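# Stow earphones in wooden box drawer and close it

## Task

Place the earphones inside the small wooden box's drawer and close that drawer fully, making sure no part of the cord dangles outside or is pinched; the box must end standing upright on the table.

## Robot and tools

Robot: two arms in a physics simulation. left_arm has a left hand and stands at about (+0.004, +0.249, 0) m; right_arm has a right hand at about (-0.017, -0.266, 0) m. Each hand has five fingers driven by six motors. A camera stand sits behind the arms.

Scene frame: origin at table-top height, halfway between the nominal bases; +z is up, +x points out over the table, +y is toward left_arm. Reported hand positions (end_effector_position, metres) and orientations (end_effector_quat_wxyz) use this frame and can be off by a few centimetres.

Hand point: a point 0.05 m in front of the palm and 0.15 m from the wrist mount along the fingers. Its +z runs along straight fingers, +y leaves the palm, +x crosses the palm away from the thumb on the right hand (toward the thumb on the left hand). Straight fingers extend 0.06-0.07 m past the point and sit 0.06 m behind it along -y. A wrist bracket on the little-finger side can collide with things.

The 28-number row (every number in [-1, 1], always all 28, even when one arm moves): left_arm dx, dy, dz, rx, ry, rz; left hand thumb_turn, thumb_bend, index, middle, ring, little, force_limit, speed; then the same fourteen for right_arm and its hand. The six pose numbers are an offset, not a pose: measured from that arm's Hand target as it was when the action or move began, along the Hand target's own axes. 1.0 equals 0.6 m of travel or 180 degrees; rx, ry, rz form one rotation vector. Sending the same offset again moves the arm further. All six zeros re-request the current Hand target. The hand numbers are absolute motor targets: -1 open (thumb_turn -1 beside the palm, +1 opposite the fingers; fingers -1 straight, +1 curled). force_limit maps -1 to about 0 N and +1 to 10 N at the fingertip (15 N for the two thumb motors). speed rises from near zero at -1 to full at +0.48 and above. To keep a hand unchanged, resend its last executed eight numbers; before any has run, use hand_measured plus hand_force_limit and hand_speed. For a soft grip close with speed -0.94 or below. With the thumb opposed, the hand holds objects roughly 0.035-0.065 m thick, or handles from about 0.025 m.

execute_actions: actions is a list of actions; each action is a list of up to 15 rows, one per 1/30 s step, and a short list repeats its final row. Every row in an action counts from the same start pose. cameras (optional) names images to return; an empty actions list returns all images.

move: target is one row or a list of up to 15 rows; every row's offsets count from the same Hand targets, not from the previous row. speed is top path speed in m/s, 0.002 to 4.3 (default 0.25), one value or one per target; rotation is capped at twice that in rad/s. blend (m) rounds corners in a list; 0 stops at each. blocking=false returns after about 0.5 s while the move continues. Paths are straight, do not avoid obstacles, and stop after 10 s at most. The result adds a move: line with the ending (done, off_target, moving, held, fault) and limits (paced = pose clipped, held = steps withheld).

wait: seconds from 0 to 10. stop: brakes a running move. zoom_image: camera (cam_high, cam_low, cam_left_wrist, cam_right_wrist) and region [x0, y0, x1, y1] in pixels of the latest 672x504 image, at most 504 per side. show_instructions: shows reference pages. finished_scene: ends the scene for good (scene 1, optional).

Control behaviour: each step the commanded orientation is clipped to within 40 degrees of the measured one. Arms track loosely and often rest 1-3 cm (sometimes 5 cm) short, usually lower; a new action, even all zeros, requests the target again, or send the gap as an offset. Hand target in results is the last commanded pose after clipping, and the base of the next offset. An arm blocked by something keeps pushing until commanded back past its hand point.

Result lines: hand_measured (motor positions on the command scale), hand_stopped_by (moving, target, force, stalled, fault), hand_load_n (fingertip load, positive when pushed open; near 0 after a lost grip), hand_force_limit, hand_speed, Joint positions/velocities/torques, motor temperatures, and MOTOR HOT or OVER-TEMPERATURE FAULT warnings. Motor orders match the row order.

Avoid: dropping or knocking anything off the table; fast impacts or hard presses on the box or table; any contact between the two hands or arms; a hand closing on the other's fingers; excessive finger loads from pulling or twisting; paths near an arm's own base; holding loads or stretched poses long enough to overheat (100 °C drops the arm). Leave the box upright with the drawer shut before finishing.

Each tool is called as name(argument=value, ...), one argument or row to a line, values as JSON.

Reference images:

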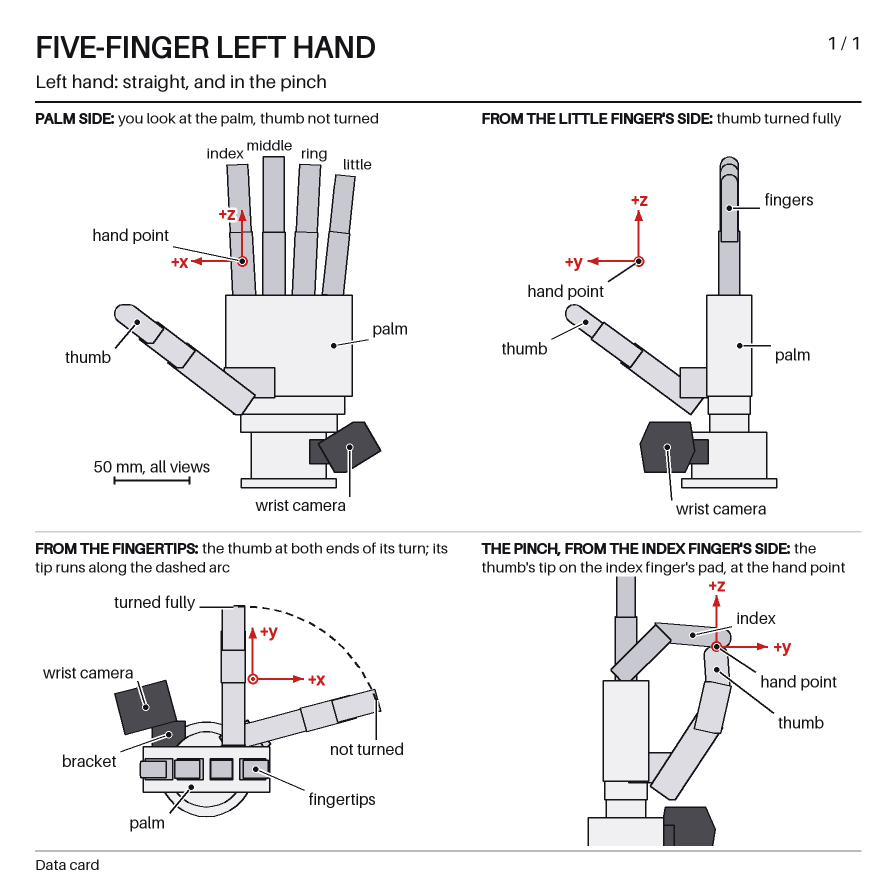

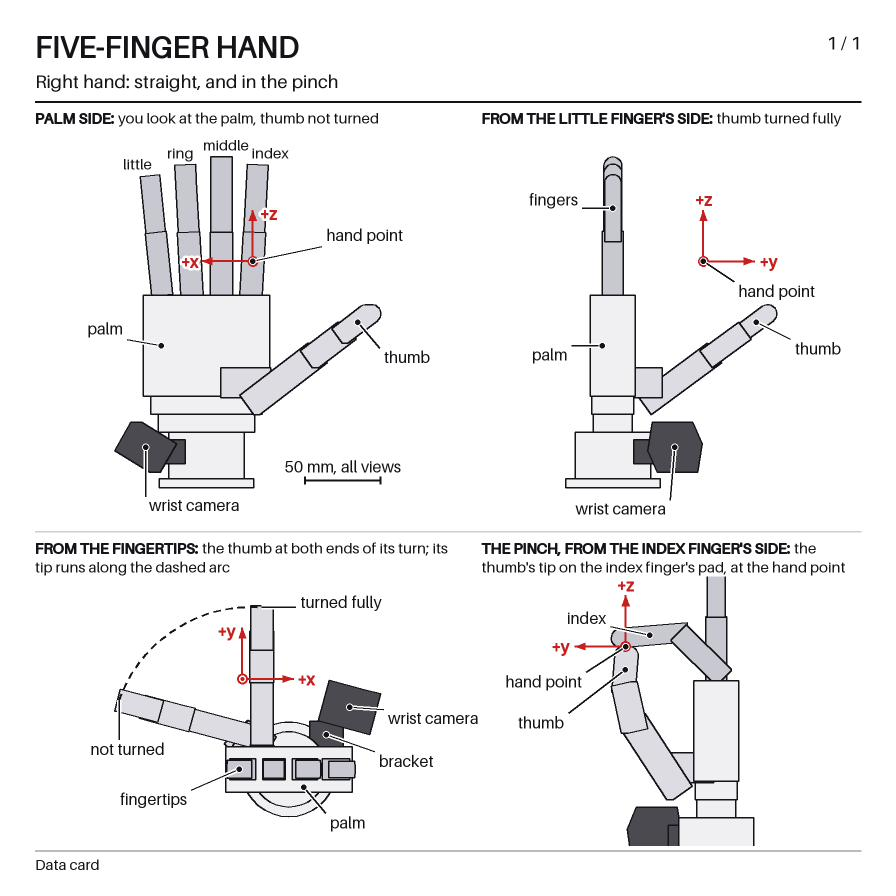

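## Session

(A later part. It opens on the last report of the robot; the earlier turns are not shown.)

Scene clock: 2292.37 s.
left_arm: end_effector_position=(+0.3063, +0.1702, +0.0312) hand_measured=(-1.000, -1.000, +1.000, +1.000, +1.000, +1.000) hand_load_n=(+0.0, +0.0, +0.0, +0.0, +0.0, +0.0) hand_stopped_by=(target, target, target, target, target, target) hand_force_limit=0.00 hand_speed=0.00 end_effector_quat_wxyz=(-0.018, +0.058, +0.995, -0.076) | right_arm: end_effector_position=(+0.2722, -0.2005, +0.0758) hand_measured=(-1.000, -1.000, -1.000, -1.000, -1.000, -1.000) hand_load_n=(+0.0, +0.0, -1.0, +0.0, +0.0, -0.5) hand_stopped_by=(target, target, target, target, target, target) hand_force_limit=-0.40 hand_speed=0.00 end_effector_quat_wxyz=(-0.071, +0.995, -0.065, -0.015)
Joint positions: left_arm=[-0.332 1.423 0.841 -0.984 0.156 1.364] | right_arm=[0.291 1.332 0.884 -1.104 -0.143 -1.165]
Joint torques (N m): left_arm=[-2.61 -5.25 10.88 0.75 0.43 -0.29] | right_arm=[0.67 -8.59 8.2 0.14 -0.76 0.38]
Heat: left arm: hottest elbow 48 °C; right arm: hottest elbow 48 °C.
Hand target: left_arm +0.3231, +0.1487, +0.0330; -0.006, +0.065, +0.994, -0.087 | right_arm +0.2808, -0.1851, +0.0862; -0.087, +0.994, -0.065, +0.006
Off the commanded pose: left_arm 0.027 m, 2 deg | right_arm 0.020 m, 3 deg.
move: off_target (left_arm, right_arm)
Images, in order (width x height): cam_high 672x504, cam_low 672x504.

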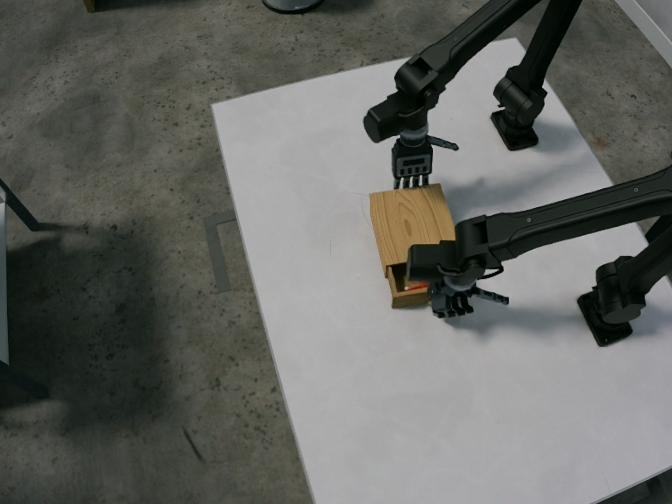

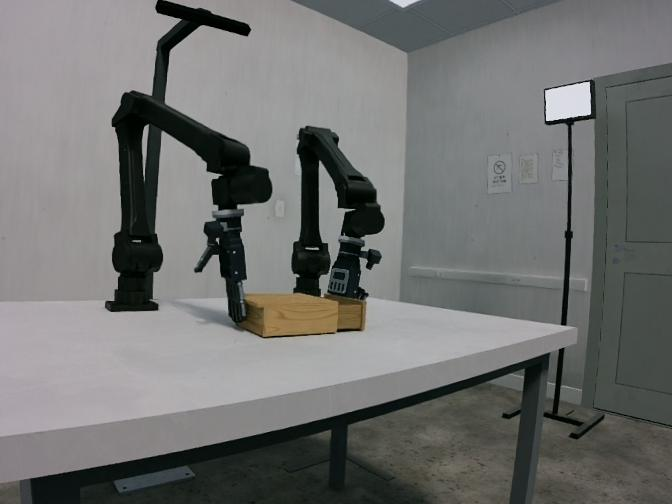

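move(
  target=[
    [-0.003,0.1409,-0.0249,0,0,0,-1,-1,1,1,1,1,0,0,0,0,0,0,0,0,-1,-1,-1,-1,-1,-1,-0.4,0],
    [-0.003,0.1264,-0.107,0,0,0,-1,-1,1,1,1,1,0,0,0,0,0,0,0,0,-1,-1,-1,-1,-1,-1,-0.4,0],
    [-0.003,0.1264,-0.107,0,0,0,-1,-1,-1,-1,-1,-1,0,0,0,0,0,0,0,0,-1,-1,-1,-1,-1,-1,-0.4,0],
    [-0.018,0.0172,-0.0742,0,0,0,-1,-1,-1,-1,-1,-1,0,0,0,0,0,0,0,0,-1,-1,-1,-1,-1,-1,-0.4,0],
  ],
  speed=[0.08,0.1,0.1,0.05],
  cameras=["cam_high","cam_low"],
)

zoom_image(
  camera="cam_low",
  region=[200, 200, 440, 350],
)

Scene clock: 2366.77 s.
left_arm: end_effector_position=(+0.3027, +0.1934, +0.0634) hand_measured=(-1.000, -1.000, -1.000, -1.000, -1.000, -1.000) hand_load_n=(+0.0, +0.0, +0.0, +0.0, +0.0, -6.0) hand_stopped_by=(target, target, target, target, target, target) hand_force_limit=0.00 hand_speed=0.00 end_effector_quat_wxyz=(-0.042, +0.041, +0.996, -0.065) | right_arm: end_effector_position=(+0.2716, -0.1986, +0.0758) hand_measured=(-1.000, -1.000, -1.000, -1.000, -1.000, -1.000) hand_load_n=(+0.0, +0.0, -1.5, +0.0, +0.0, +0.0) hand_stopped_by=(target, target, target, target, target, target) hand_force_limit=-0.40 hand_speed=0.00 end_effector_quat_wxyz=(-0.070, +0.995, -0.063, -0.016)
Joint positions: left_arm=[-0.273 1.392 0.9 -1.131 0.146 1.391] | right_arm=[0.297 1.332 0.884 -1.104 -0.143 -1.162]
Joint torques (N m): left_arm=[-2.67 -6.3 13.41 1.02 1.14 -0.06] | right_arm=[0.21 -8.53 8.2 0.13 -0.75 0.36]
Heat: left arm: hottest elbow 53 °C; right arm: hottest elbow 48 °C.
Hand target: left_arm +0.3362, +0.1650, +0.0750; -0.006, +0.065, +0.994, -0.087 | right_arm +0.2808, -0.1851, +0.0862; -0.087, +0.994, -0.065, +0.006
Off the commanded pose: left_arm 0.045 m, 5 deg | right_arm 0.019 m, 3 deg.
move: off_target (left_arm, right_arm); target 3's new numbers were sent with left_arm's hand 0.036 m and 4 deg from that target
Images, in order (width x height): cam_high 672x504, cam_low 672x504.

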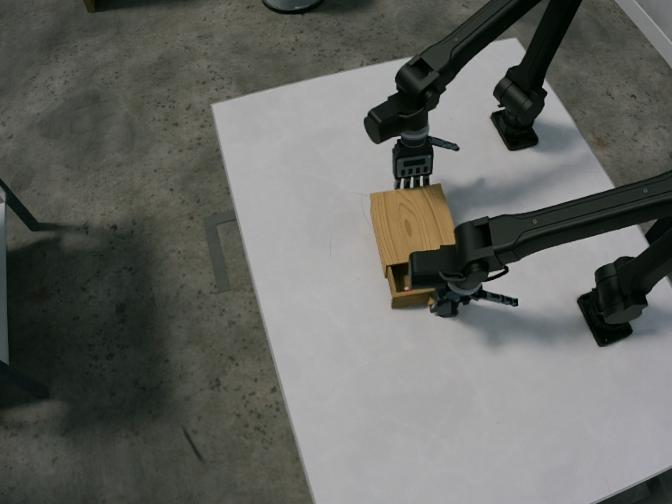

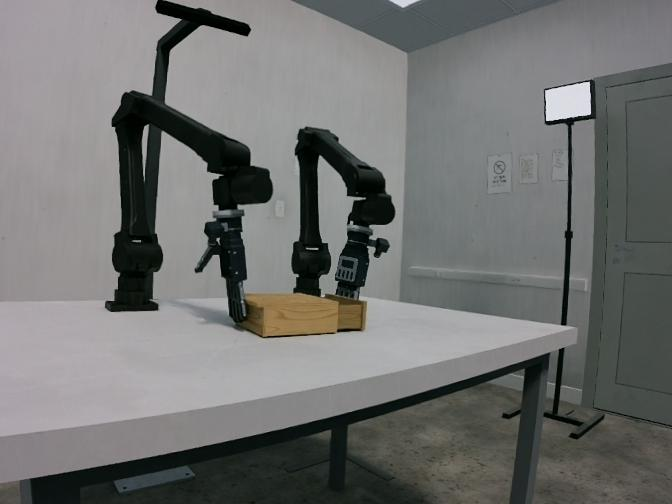

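Scaled by 2.100 from the camera's 672x504 image, which has a finer 960x720 frame.

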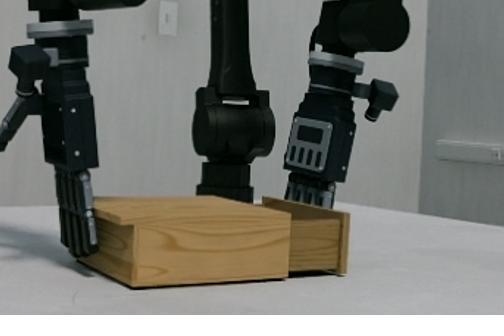

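move(
  target=[
    [0.01,0.09,-0.02,0,0,0,-1,-1,-1,-1,-1,-1,0,0,0,0,0,0,0,0,-1,-1,-1,-1,-1,-1,-0.4,0],
    [-0.01,0.09,-0.06,0,0,0,-1,-1,-1,-1,-1,-1,0,0,0,0,0,0,0,0,-1,-1,-1,-1,-1,-1,-0.4,0],
  ],
  speed=[0.08,0.1],
  cameras=["cam_high","cam_low"],
)

zoom_image(
  camera="cam_high",
  region=[360, 170, 500, 330],
)

Scene clock: 2377.83 s.
left_arm: end_effector_position=(+0.3255, +0.2231, +0.0820) hand_measured=(-1.000, -1.000, -1.000, -1.000, -1.000, -1.000) hand_load_n=(+0.0, +0.0, +0.0, +0.0, +0.0, +0.0) hand_stopped_by=(target, target, target, target, target, target) hand_force_limit=0.00 hand_speed=0.00 end_effector_quat_wxyz=(-0.033, +0.061, +0.994, -0.080) | right_arm: end_effector_position=(+0.2716, -0.1986, +0.0758) hand_measured=(-1.000, -1.000, -1.000, -1.000, -1.000, -1.000) hand_load_n=(+0.0, +0.0, -1.0, +0.0, +0.0, +0.0) hand_stopped_by=(target, target, target, target, target, target) hand_force_limit=-0.40 hand_speed=0.00 end_effector_quat_wxyz=(-0.070, +0.995, -0.063, -0.016)
Joint positions: left_arm=[-0.169 1.392 0.96 -1.189 0.165 1.535] | right_arm=[0.297 1.332 0.884 -1.104 -0.143 -1.162]
Joint torques (N m): left_arm=[1.08 -7.24 12.85 -0.66 0.19 0.15] | right_arm=[0.21 -8.59 8.21 0.16 -0.75 0.36]
Heat: left arm: hottest elbow 52 °C; right arm: hottest elbow 48 °C.
Hand target: left_arm +0.3499, +0.2231, +0.1011; -0.006, +0.065, +0.994, -0.087 | right_arm +0.2808, -0.1851, +0.0862; -0.087, +0.994, -0.065, +0.006
Off the commanded pose: left_arm 0.031 m, 3 deg | right_arm 0.019 m, 3 deg.
move: off_target (left_arm, right_arm)
Images, in order (width x height): cam_high 672x504, cam_low 672x504.

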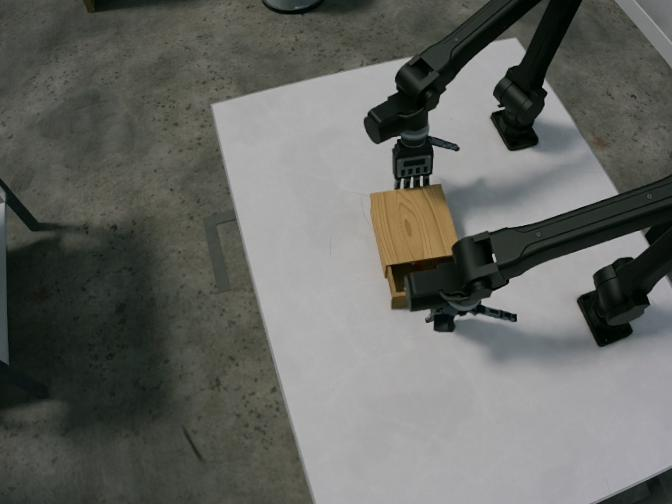

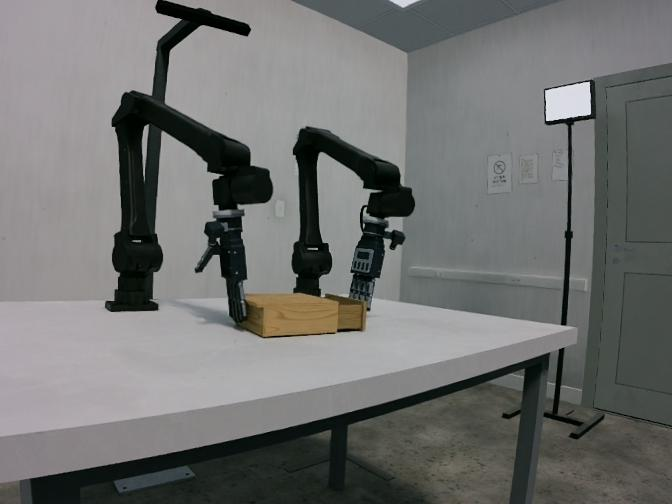

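Scaled by 3.150 from the camera's 672x504 image, which has a finer 960x720 frame.

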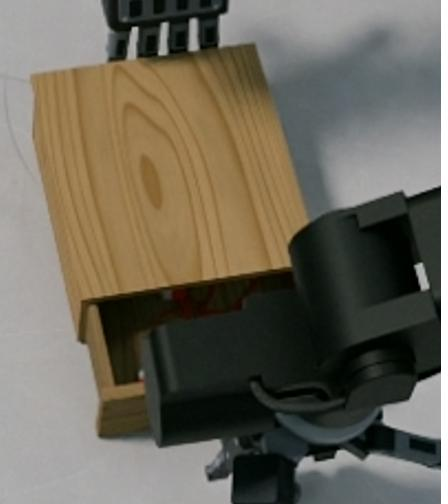

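move(
  target=[
    [-0.0017,-0.03,0.0597,0,0,0,-1,-1,-1,-1,-1,-1,0,0,0,0,0,0,0,0,-1,-1,-1,-1,-1,-1,-0.4,0],
    [-0.0017,-0.1193,0.0683,0,0,0,-1,-1,-1,-1,-1,-1,0,0,0,0,0,0,0,0,-1,-1,-1,-1,-1,-1,-0.4,0],
  ],
  speed=[0.08,0.06],
  cameras=["cam_high","cam_low"],
)

zoom_image(
  camera="cam_low",
  region=[200, 200, 440, 350],
)

zoom_image(
  camera="cam_high",
  region=[360, 170, 500, 330],
)

Scene clock: 2394.93 s.
left_arm: end_effector_position=(+0.3307, +0.1714, +0.0702) hand_measured=(-1.000, -1.000, -1.000, -1.000, -1.000, -1.000) hand_load_n=(+0.0, +0.0, +0.0, +0.0, -6.0, +0.0) hand_stopped_by=(target, target, target, target, target, target) hand_force_limit=0.00 hand_speed=0.00 end_effector_quat_wxyz=(-0.013, +0.051, +0.997, -0.065) | right_arm: end_effector_position=(+0.2716, -0.1986, +0.0758) hand_measured=(-1.000, -1.000, -1.000, -1.000, -1.000, -1.000) hand_load_n=(+0.0, +0.0, -1.5, +0.0, +0.0, +0.0) hand_stopped_by=(target, target, target, target, target, target) hand_force_limit=-0.40 hand_speed=0.00 end_effector_quat_wxyz=(-0.070, +0.995, -0.063, -0.016)
Joint positions: left_arm=[-0.319 1.424 0.96 -1.099 0.132 1.361] | right_arm=[0.297 1.332 0.884 -1.104 -0.143 -1.162]
Joint torques (N m): left_arm=[-2.78 -6.59 10.51 0.55 1.58 -0.22] | right_arm=[0.15 -8.59 8.23 0.13 -0.77 0.35]
Motor temperatures (°C): left_arm=[23 28 54 24 28 23] | right_arm=[25 31 48 26 30 25]
Heat: left arm: hottest elbow 54 °C; right arm: hottest elbow 48 °C.
Hand target: left_arm +0.3408, +0.1460, +0.0732; -0.006, +0.065, +0.994, -0.087 | right_arm +0.2808, -0.1851, +0.0862; -0.087, +0.994, -0.065, +0.006
Off the commanded pose: left_arm 0.027 m, 3 deg | right_arm 0.019 m, 3 deg.
move: off_target (left_arm, right_arm)
Images, in order (width x height): cam_high 672x504, cam_low 672x504.

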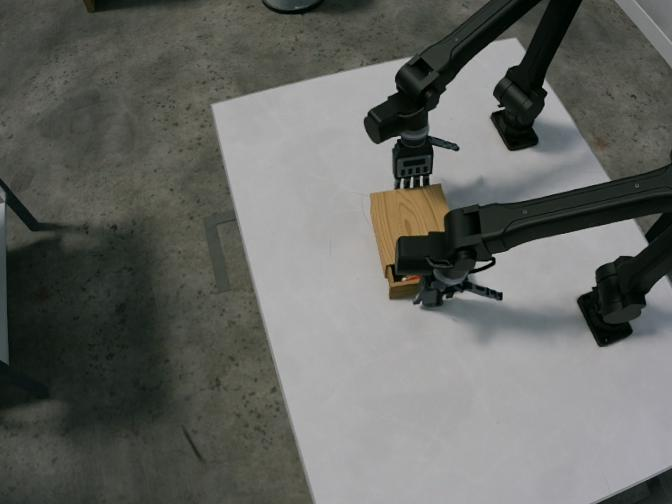

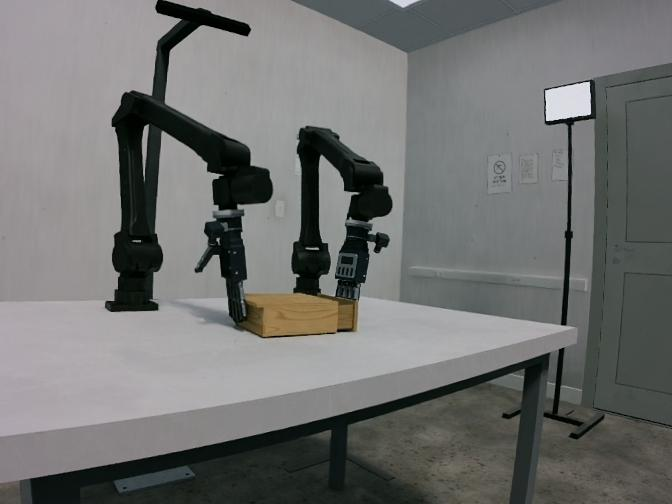

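Scaled by 2.100 from the camera's 672x504 image, which has a finer 960x720 frame.

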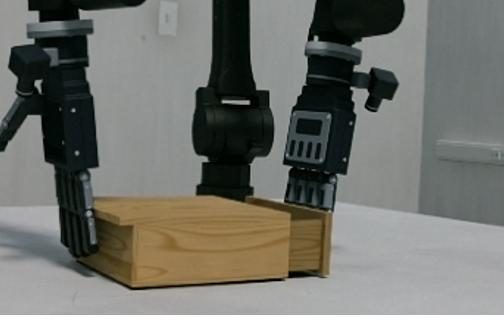

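Scaled by 3.150 from the camera's 672x504 image, which has a finer 960x720 frame.

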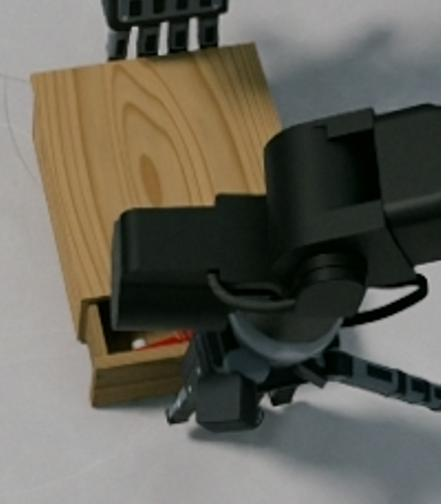

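move(
  target=[
    [0,-0.0497,0.0087,0,0,0,-1,-1,-1,-1,-1,-1,0,0,0,0,0,0,0,0,-1,-1,-1,-1,-1,-1,-0.4,0],
  ],
  speed=[0.04],
  cameras=["cam_high","cam_low"],
)

zoom_image(
  camera="cam_low",
  region=[200, 200, 440, 350],
)

zoom_image(
  camera="cam_high",
  region=[360, 170, 500, 330],
)

Scene clock: 2405.60 s.
left_arm: end_effector_position=(+0.3203, +0.1485, +0.0658) hand_measured=(-1.000, -1.000, -1.000, -1.000, -1.000, -1.000) hand_load_n=(+0.0, +0.0, +0.0, +0.0, -6.0, +0.0) hand_stopped_by=(target, target, target, target, target, target) hand_force_limit=0.00 hand_speed=0.00 end_effector_quat_wxyz=(-0.022, +0.045, +0.997, -0.059) | right_arm: end_effector_position=(+0.2716, -0.1986, +0.0758) hand_measured=(-1.000, -1.000, -1.000, -1.000, -1.000, -1.000) hand_load_n=(-0.5, -0.5, -1.0, +0.0, +0.0, +0.0) hand_stopped_by=(target, target, target, target, target, target) hand_force_limit=-0.40 hand_speed=0.00 end_effector_quat_wxyz=(-0.070, +0.995, -0.063, -0.016)
Joint positions: left_arm=[-0.387 1.439 0.96 -1.094 0.127 1.282] | right_arm=[0.297 1.332 0.884 -1.104 -0.143 -1.162]
Joint torques (N m): left_arm=[-3.08 -6.65 11.93 0.83 1.66 -0.2] | right_arm=[0.21 -8.53 8.21 0.16 -0.78 0.36]
Heat: left arm: hottest elbow 54 °C; right arm: hottest elbow 48 °C.
Hand target: left_arm +0.3368, +0.1160, +0.0732; -0.006, +0.065, +0.994, -0.087 | right_arm +0.2808, -0.1851, +0.0862; -0.087, +0.994, -0.065, +0.006
Off the commanded pose: left_arm 0.037 m, 4 deg | right_arm 0.019 m, 3 deg.
move: off_target (left_arm, right_arm)
Images, in order (width x height): cam_high 672x504, cam_low 672x504.

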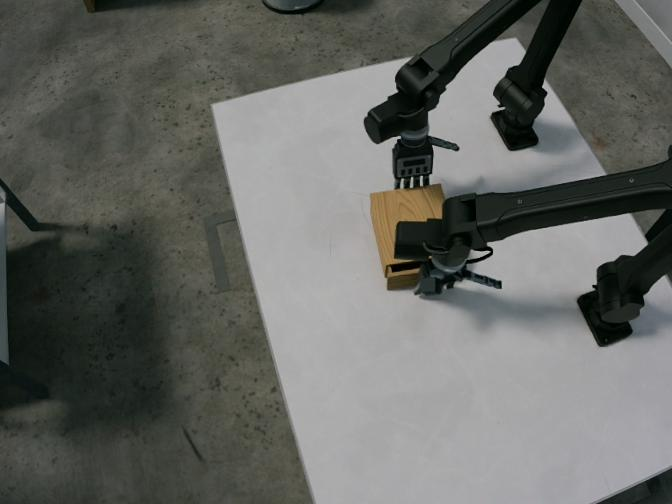

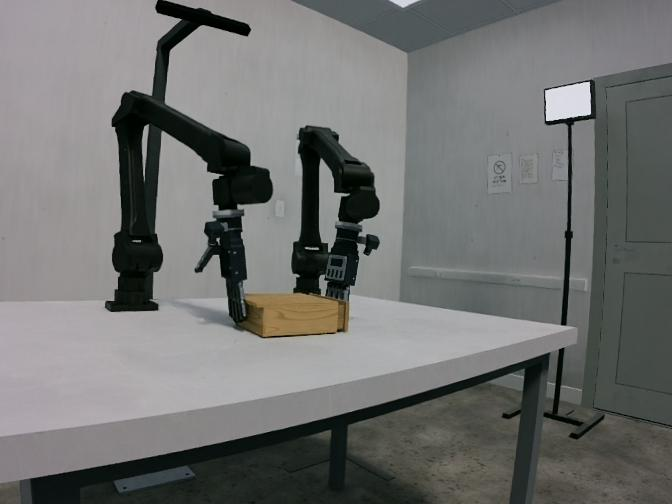

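Scaled by 2.100 from the camera's 672x504 image, which has a finer 960x720 frame.

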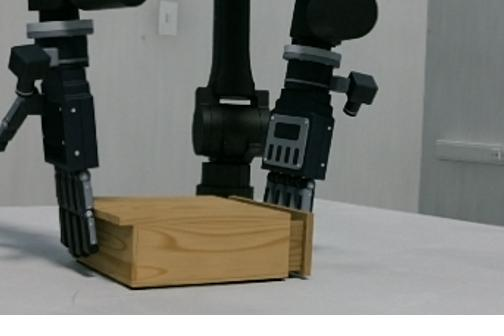

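Scaled by 3.150 from the camera's 672x504 image, which has a finer 960x720 frame.

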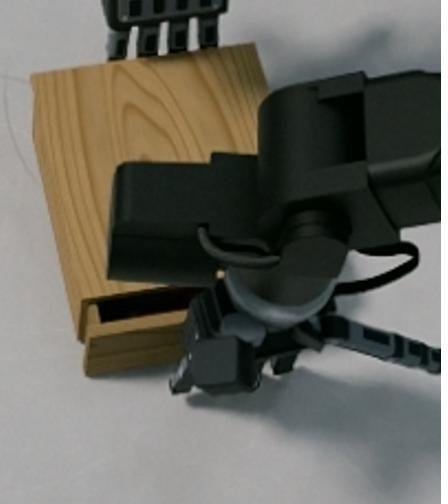

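zoom_image(
  camera="cam_high",
  region=[375, 240, 455, 300],
)

move(
  target=[
    [-0.008,-0.033,0.0058,0,0,0,-1,-1,-1,-1,-1,-1,0,0,0,0,0,0,0,0,-1,-1,-1,-1,-1,-1,-0.4,0],
  ],
  speed=[0.04],
  cameras=["cam_high","cam_low"],
)

zoom_image(
  camera="cam_low",
  region=[240, 260, 400, 350],
)

zoom_image(
  camera="cam_high",
  region=[360, 170, 500, 330],
)

Scaled by 6.300 from the camera's 672x504 image, which has a finer 960x720 frame.

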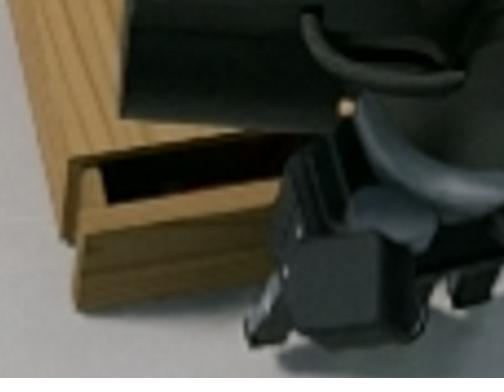

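Scene clock: 2417.57 s.
left_arm: end_effector_position=(+0.3164, +0.1336, +0.0626) hand_measured=(-1.000, -1.000, -1.000, -1.000, -1.000, -1.000) hand_load_n=(+0.0, +0.0, +0.0, +0.0, -6.0, +0.0) hand_stopped_by=(target, target, target, target, target, target) hand_force_limit=0.00 hand_speed=0.00 end_effector_quat_wxyz=(-0.029, +0.042, +0.997, -0.055) | right_arm: end_effector_position=(+0.2716, -0.1986, +0.0758) hand_measured=(-1.000, -1.000, -1.000, -1.000, -1.000, -1.000) hand_load_n=(+0.0, +0.0, -1.5, +0.0, +0.0, +0.0) hand_stopped_by=(target, target, target, target, target, target) hand_force_limit=-0.40 hand_speed=0.00 end_effector_quat_wxyz=(-0.070, +0.995, -0.063, -0.016)
Joint positions: left_arm=[-0.428 1.461 0.97 -1.094 0.124 1.236] | right_arm=[0.297 1.332 0.884 -1.104 -0.143 -1.162]
Joint torques (N m): left_arm=[-3.72 -6.59 13.08 0.88 1.72 -0.12] | right_arm=[0.21 -8.59 8.21 0.14 -0.78 0.36]
Motor temperatures (°C): left_arm=[24 28 55 24 31 23] | right_arm=[25 31 48 26 30 25]
Heat: left arm: hottest elbow 55 °C; right arm: hottest elbow 48 °C.
Hand target: left_arm +0.3389, +0.0955, +0.0732; -0.006, +0.065, +0.994, -0.087 | right_arm +0.2808, -0.1851, +0.0862; -0.087, +0.994, -0.065, +0.006
Off the commanded pose: left_arm 0.046 m, 5 deg | right_arm 0.019 m, 3 deg.
move: off_target (left_arm, right_arm)
Images, in order (width x height): cam_high 672x504, cam_low 672x504.

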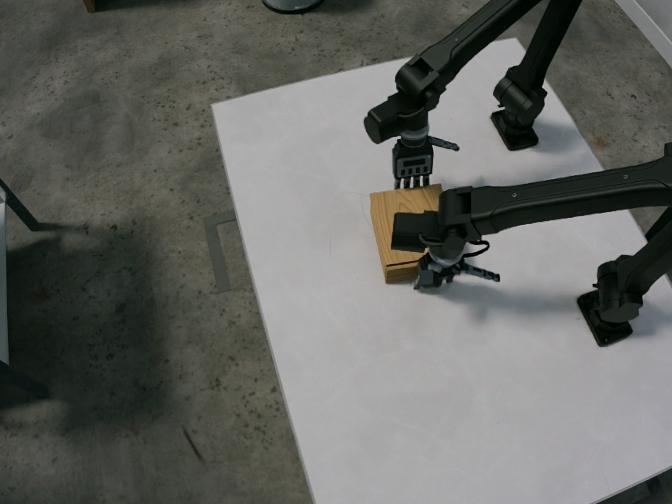

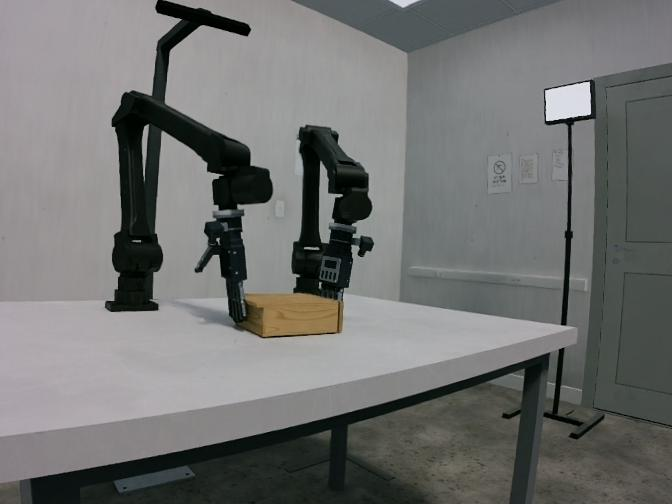

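Scaled by 3.150 from the camera's 672x504 image, which has a finer 960x720 frame.

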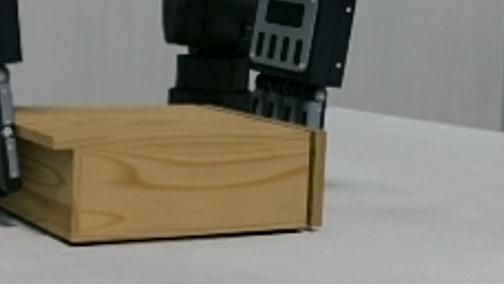

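Scaled by 3.150 from the camera's 672x504 image, which has a finer 960x720 frame.

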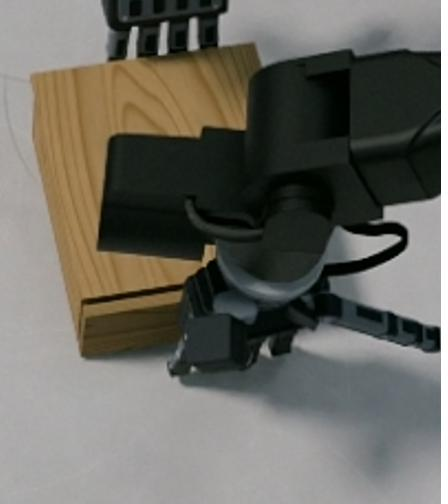

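move(
  target=[
    [0,-0.03,-0.005,0,0,0,-1,-1,-1,-1,-1,-1,0,0,0,0,0,0,0,0,-1,-1,-1,-1,-1,-1,-0.4,0],
  ],
  speed=[0.04],
  cameras=["cam_high","cam_low"],
)

zoom_image(
  camera="cam_low",
  region=[240, 260, 400, 350],
)

zoom_image(
  camera="cam_high",
  region=[360, 170, 500, 330],
)

Scene clock: 2427.50 s.
left_arm: end_effector_position=(+0.3152, +0.1256, +0.0634) hand_measured=(-1.000, -1.000, -1.000, -1.000, -1.000, -1.000) hand_load_n=(+0.0, -0.5, +0.0, +0.0, -9.0, +0.0) hand_stopped_by=(target, target, target, target, target, target) hand_force_limit=0.00 hand_speed=0.00 end_effector_quat_wxyz=(-0.028, +0.034, +0.998, -0.049) | right_arm: end_effector_position=(+0.2720, -0.2001, +0.0759) hand_measured=(-1.000, -1.000, -1.000, -1.000, -1.000, -1.000) hand_load_n=(+0.0, +0.0, -2.0, +0.0, +0.0, +0.0) hand_stopped_by=(target, target, target, target, target, target) hand_force_limit=-0.40 hand_speed=0.00 end_effector_quat_wxyz=(-0.067, +0.996, -0.063, -0.014)
Joint positions: left_arm=[-0.453 1.469 0.98 -1.094 0.112 1.195] | right_arm=[0.297 1.332 0.884 -1.104 -0.136 -1.162]
Joint torques (N m): left_arm=[-5.07 -6.89 14.41 0.32 2.16 -0.04] | right_arm=[0.21 -8.53 8.21 0.14 -1.11 0.35]
Motor temperatures (°C): left_arm=[24 28 56 24 31 23] | right_arm=[25 31 48 26 30 25]
Heat: left arm: hottest elbow 56 °C; right arm: hottest elbow 48 °C.
Hand target: left_arm +0.3367, +0.0784, +0.0793; -0.006, +0.065, +0.994, -0.087 | right_arm +0.2808, -0.1851, +0.0862; -0.087, +0.994, -0.065, +0.006
Off the commanded pose: left_arm 0.054 m, 6 deg | right_arm 0.020 m, 3 deg.
move: off_target (left_arm, right_arm)
Images, in order (width x height): cam_high 672x504, cam_low 672x504.

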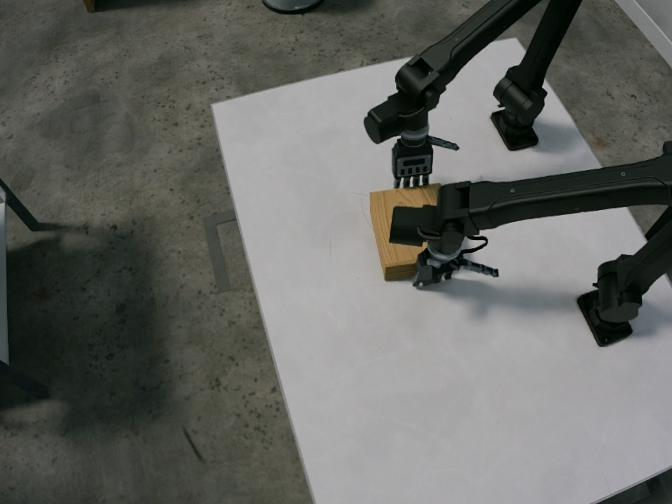

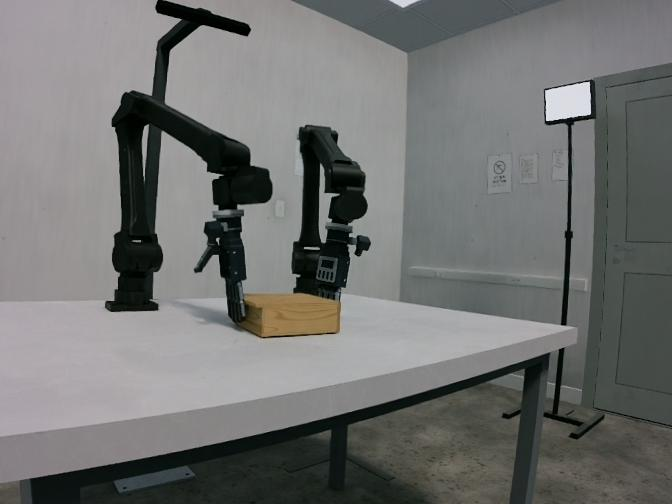

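Scaled by 3.150 from the camera's 672x504 image, which has a finer 960x720 frame.

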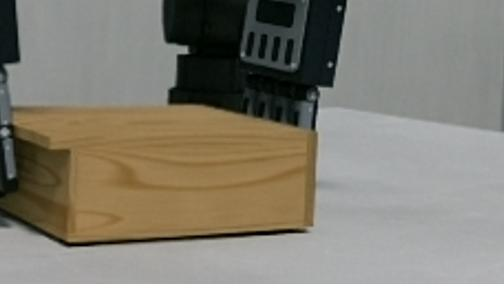

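Scaled by 3.150 from the camera's 672x504 image, which has a finer 960x720 frame.

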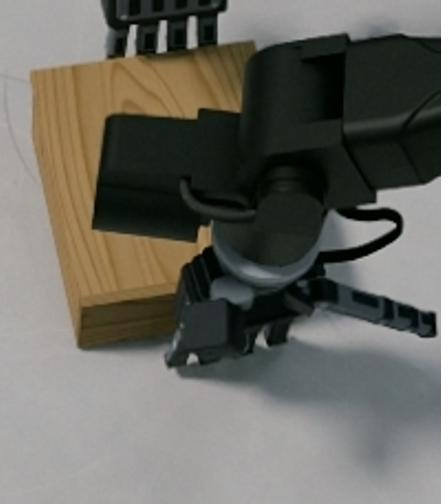

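move(
  target=[
    [0,0.19,-0.02,0,0,0,-1,-1,-1,-1,-1,-1,0,0,0,0.06,0,0,0,0,-1,-1,-1,-1,-1,-1,-0.4,0],
    [0,0.19,-0.3,0,0,0,-1,-1,-1,-1,-1,-1,0,0,0,0.07,-0.25,0,0,0,-1,-1,-1,-1,-1,-1,-0.4,0],
    [0.05,0.45,-0.3,0,0,0,-1,-1,-1,-1,-1,-1,0,0,0,0.07,-0.25,0,0,0,-1,-1,-1,-1,-1,-1,-0.4,0],
  ],
  speed=[0.08,0.2,0.25],
  blend=[0.01,0.03,0],
  cameras=["all"],
)

zoom_image(
  camera="cam_high",
  region=[360, 170, 480, 300],
)

zoom_image(
  camera="cam_low",
  region=[230, 270, 370, 350],
)

Scene clock: 2445.73 s.
left_arm: end_effector_position=(+0.3341, +0.3709, +0.1978) hand_measured=(-1.000, -1.000, -1.000, -1.000, -1.000, -1.000) hand_load_n=(+0.0, -0.5, +0.0, +0.0, +0.0, +0.0) hand_stopped_by=(target, target, target, target, target, target) hand_force_limit=0.00 hand_speed=0.00 end_effector_quat_wxyz=(-0.020, +0.061, +0.994, -0.087) | right_arm: end_effector_position=(+0.2550, -0.2528, +0.2011) hand_measured=(-1.000, -1.000, -1.000, -1.000, -1.000, -1.000) hand_load_n=(+0.0, +0.0, +0.0, +0.0, +0.0, +0.0) hand_stopped_by=(target, target, target, target, target, target) hand_force_limit=-0.40 hand_speed=0.00 end_effector_quat_wxyz=(-0.077, +0.994, -0.073, -0.029)
Joint positions: left_arm=[0.242 1.341 1.23 -1.551 0.153 1.95] | right_arm=[0.133 1.19 1.101 -1.511 -0.162 -1.309]
Joint torques (N m): left_arm=[-0.09 -6.83 12.15 -0.77 0.13 0.12] | right_arm=[-2.08 -7.12 12.11 -0.79 -0.41 -0.05]
Motor temperatures (°C): left_arm=[24 28 57 24 32 23] | right_arm=[25 31 49 26 30 25]
Heat: left arm: hottest elbow 57 °C; right arm: hottest elbow 49 °C.
Hand target: left_arm +0.3459, +0.3768, +0.2098; -0.006, +0.065, +0.994, -0.087 | right_arm +0.2720, -0.2519, +0.2266; -0.087, +0.994, -0.065, +0.006
Off the commanded pose: left_arm 0.018 m, 2 deg | right_arm 0.031 m, 4 deg.
move: off_target (left_arm, right_arm)
camera_calibration:
cam_left_wrist: T_world_to_cam=[[-0.374818, -0.906366, 0.194965, 0.420787], [-0.743683, 0.419511, 0.520525, -0.0167183], [-0.553576, 0.0501098, -0.831289, 0.444832], [0, 0, 0, 1]] pos_world=[0.391534, 0.36611, 0.296448]
cam_right_wrist: T_world_to_cam=[[0.101011, -0.976872, -0.188464, -0.231688], [-0.8257, -0.18799, 0.531865, 0.0551174], [-0.554993, 0.101891, -0.825592, 0.450501], [0, 0, 0, 1]] pos_world=[0.318938, -0.26187, 0.29895]

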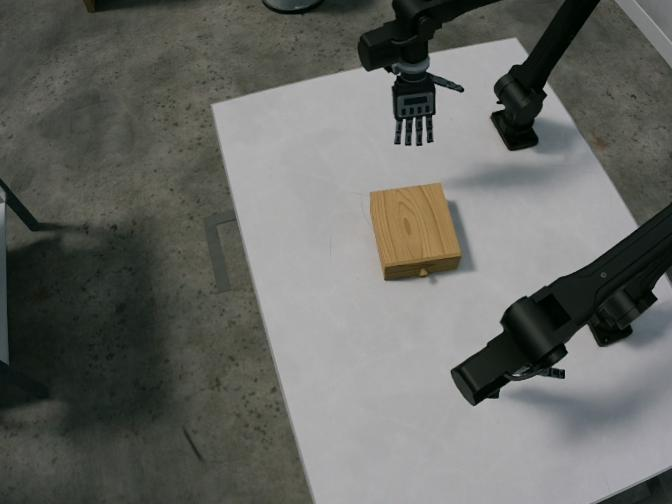

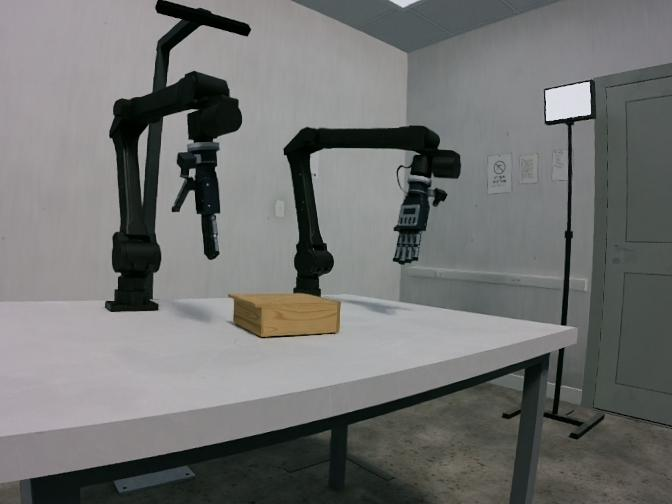

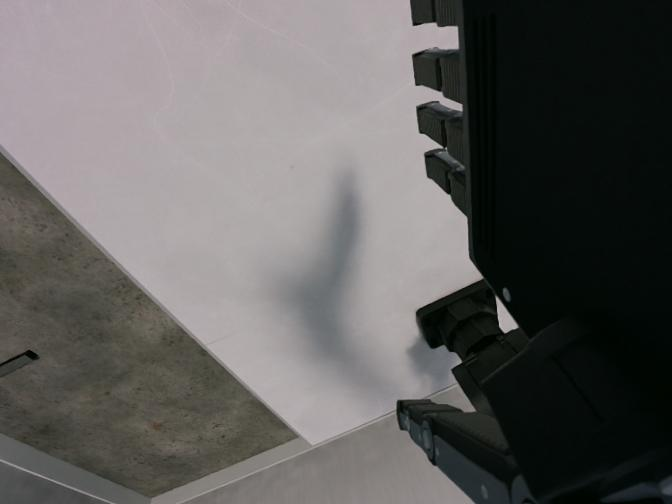

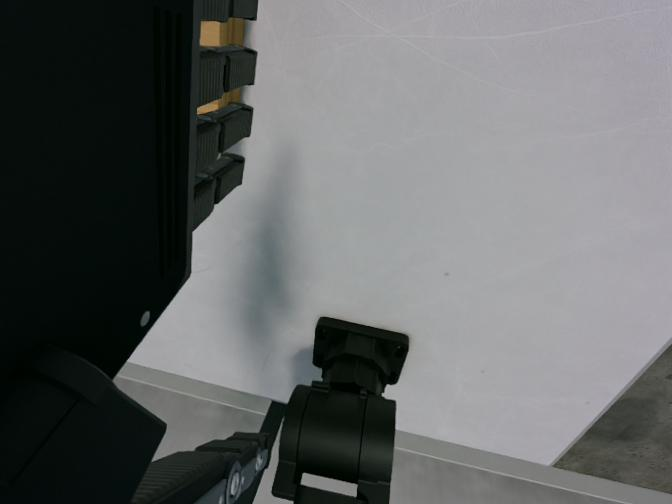

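Scaled by 3.877 from the camera's 672x504 image, which has a finer 960x720 frame.

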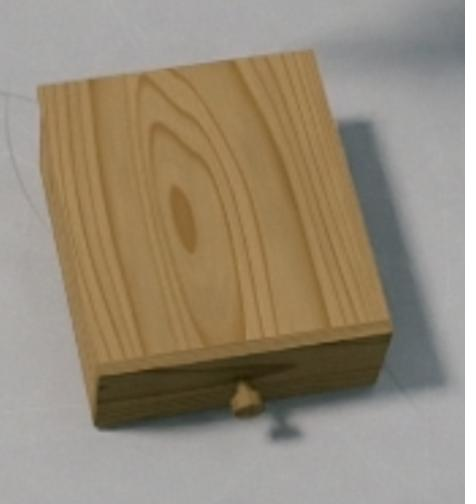

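Scaled by 3.600 from the camera's 672x504 image, which has a finer 960x720 frame.

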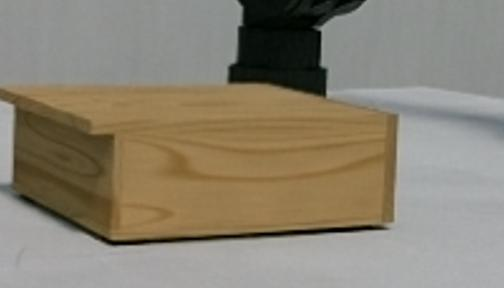

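finished_scene(
)

The scene is finished: the task was done.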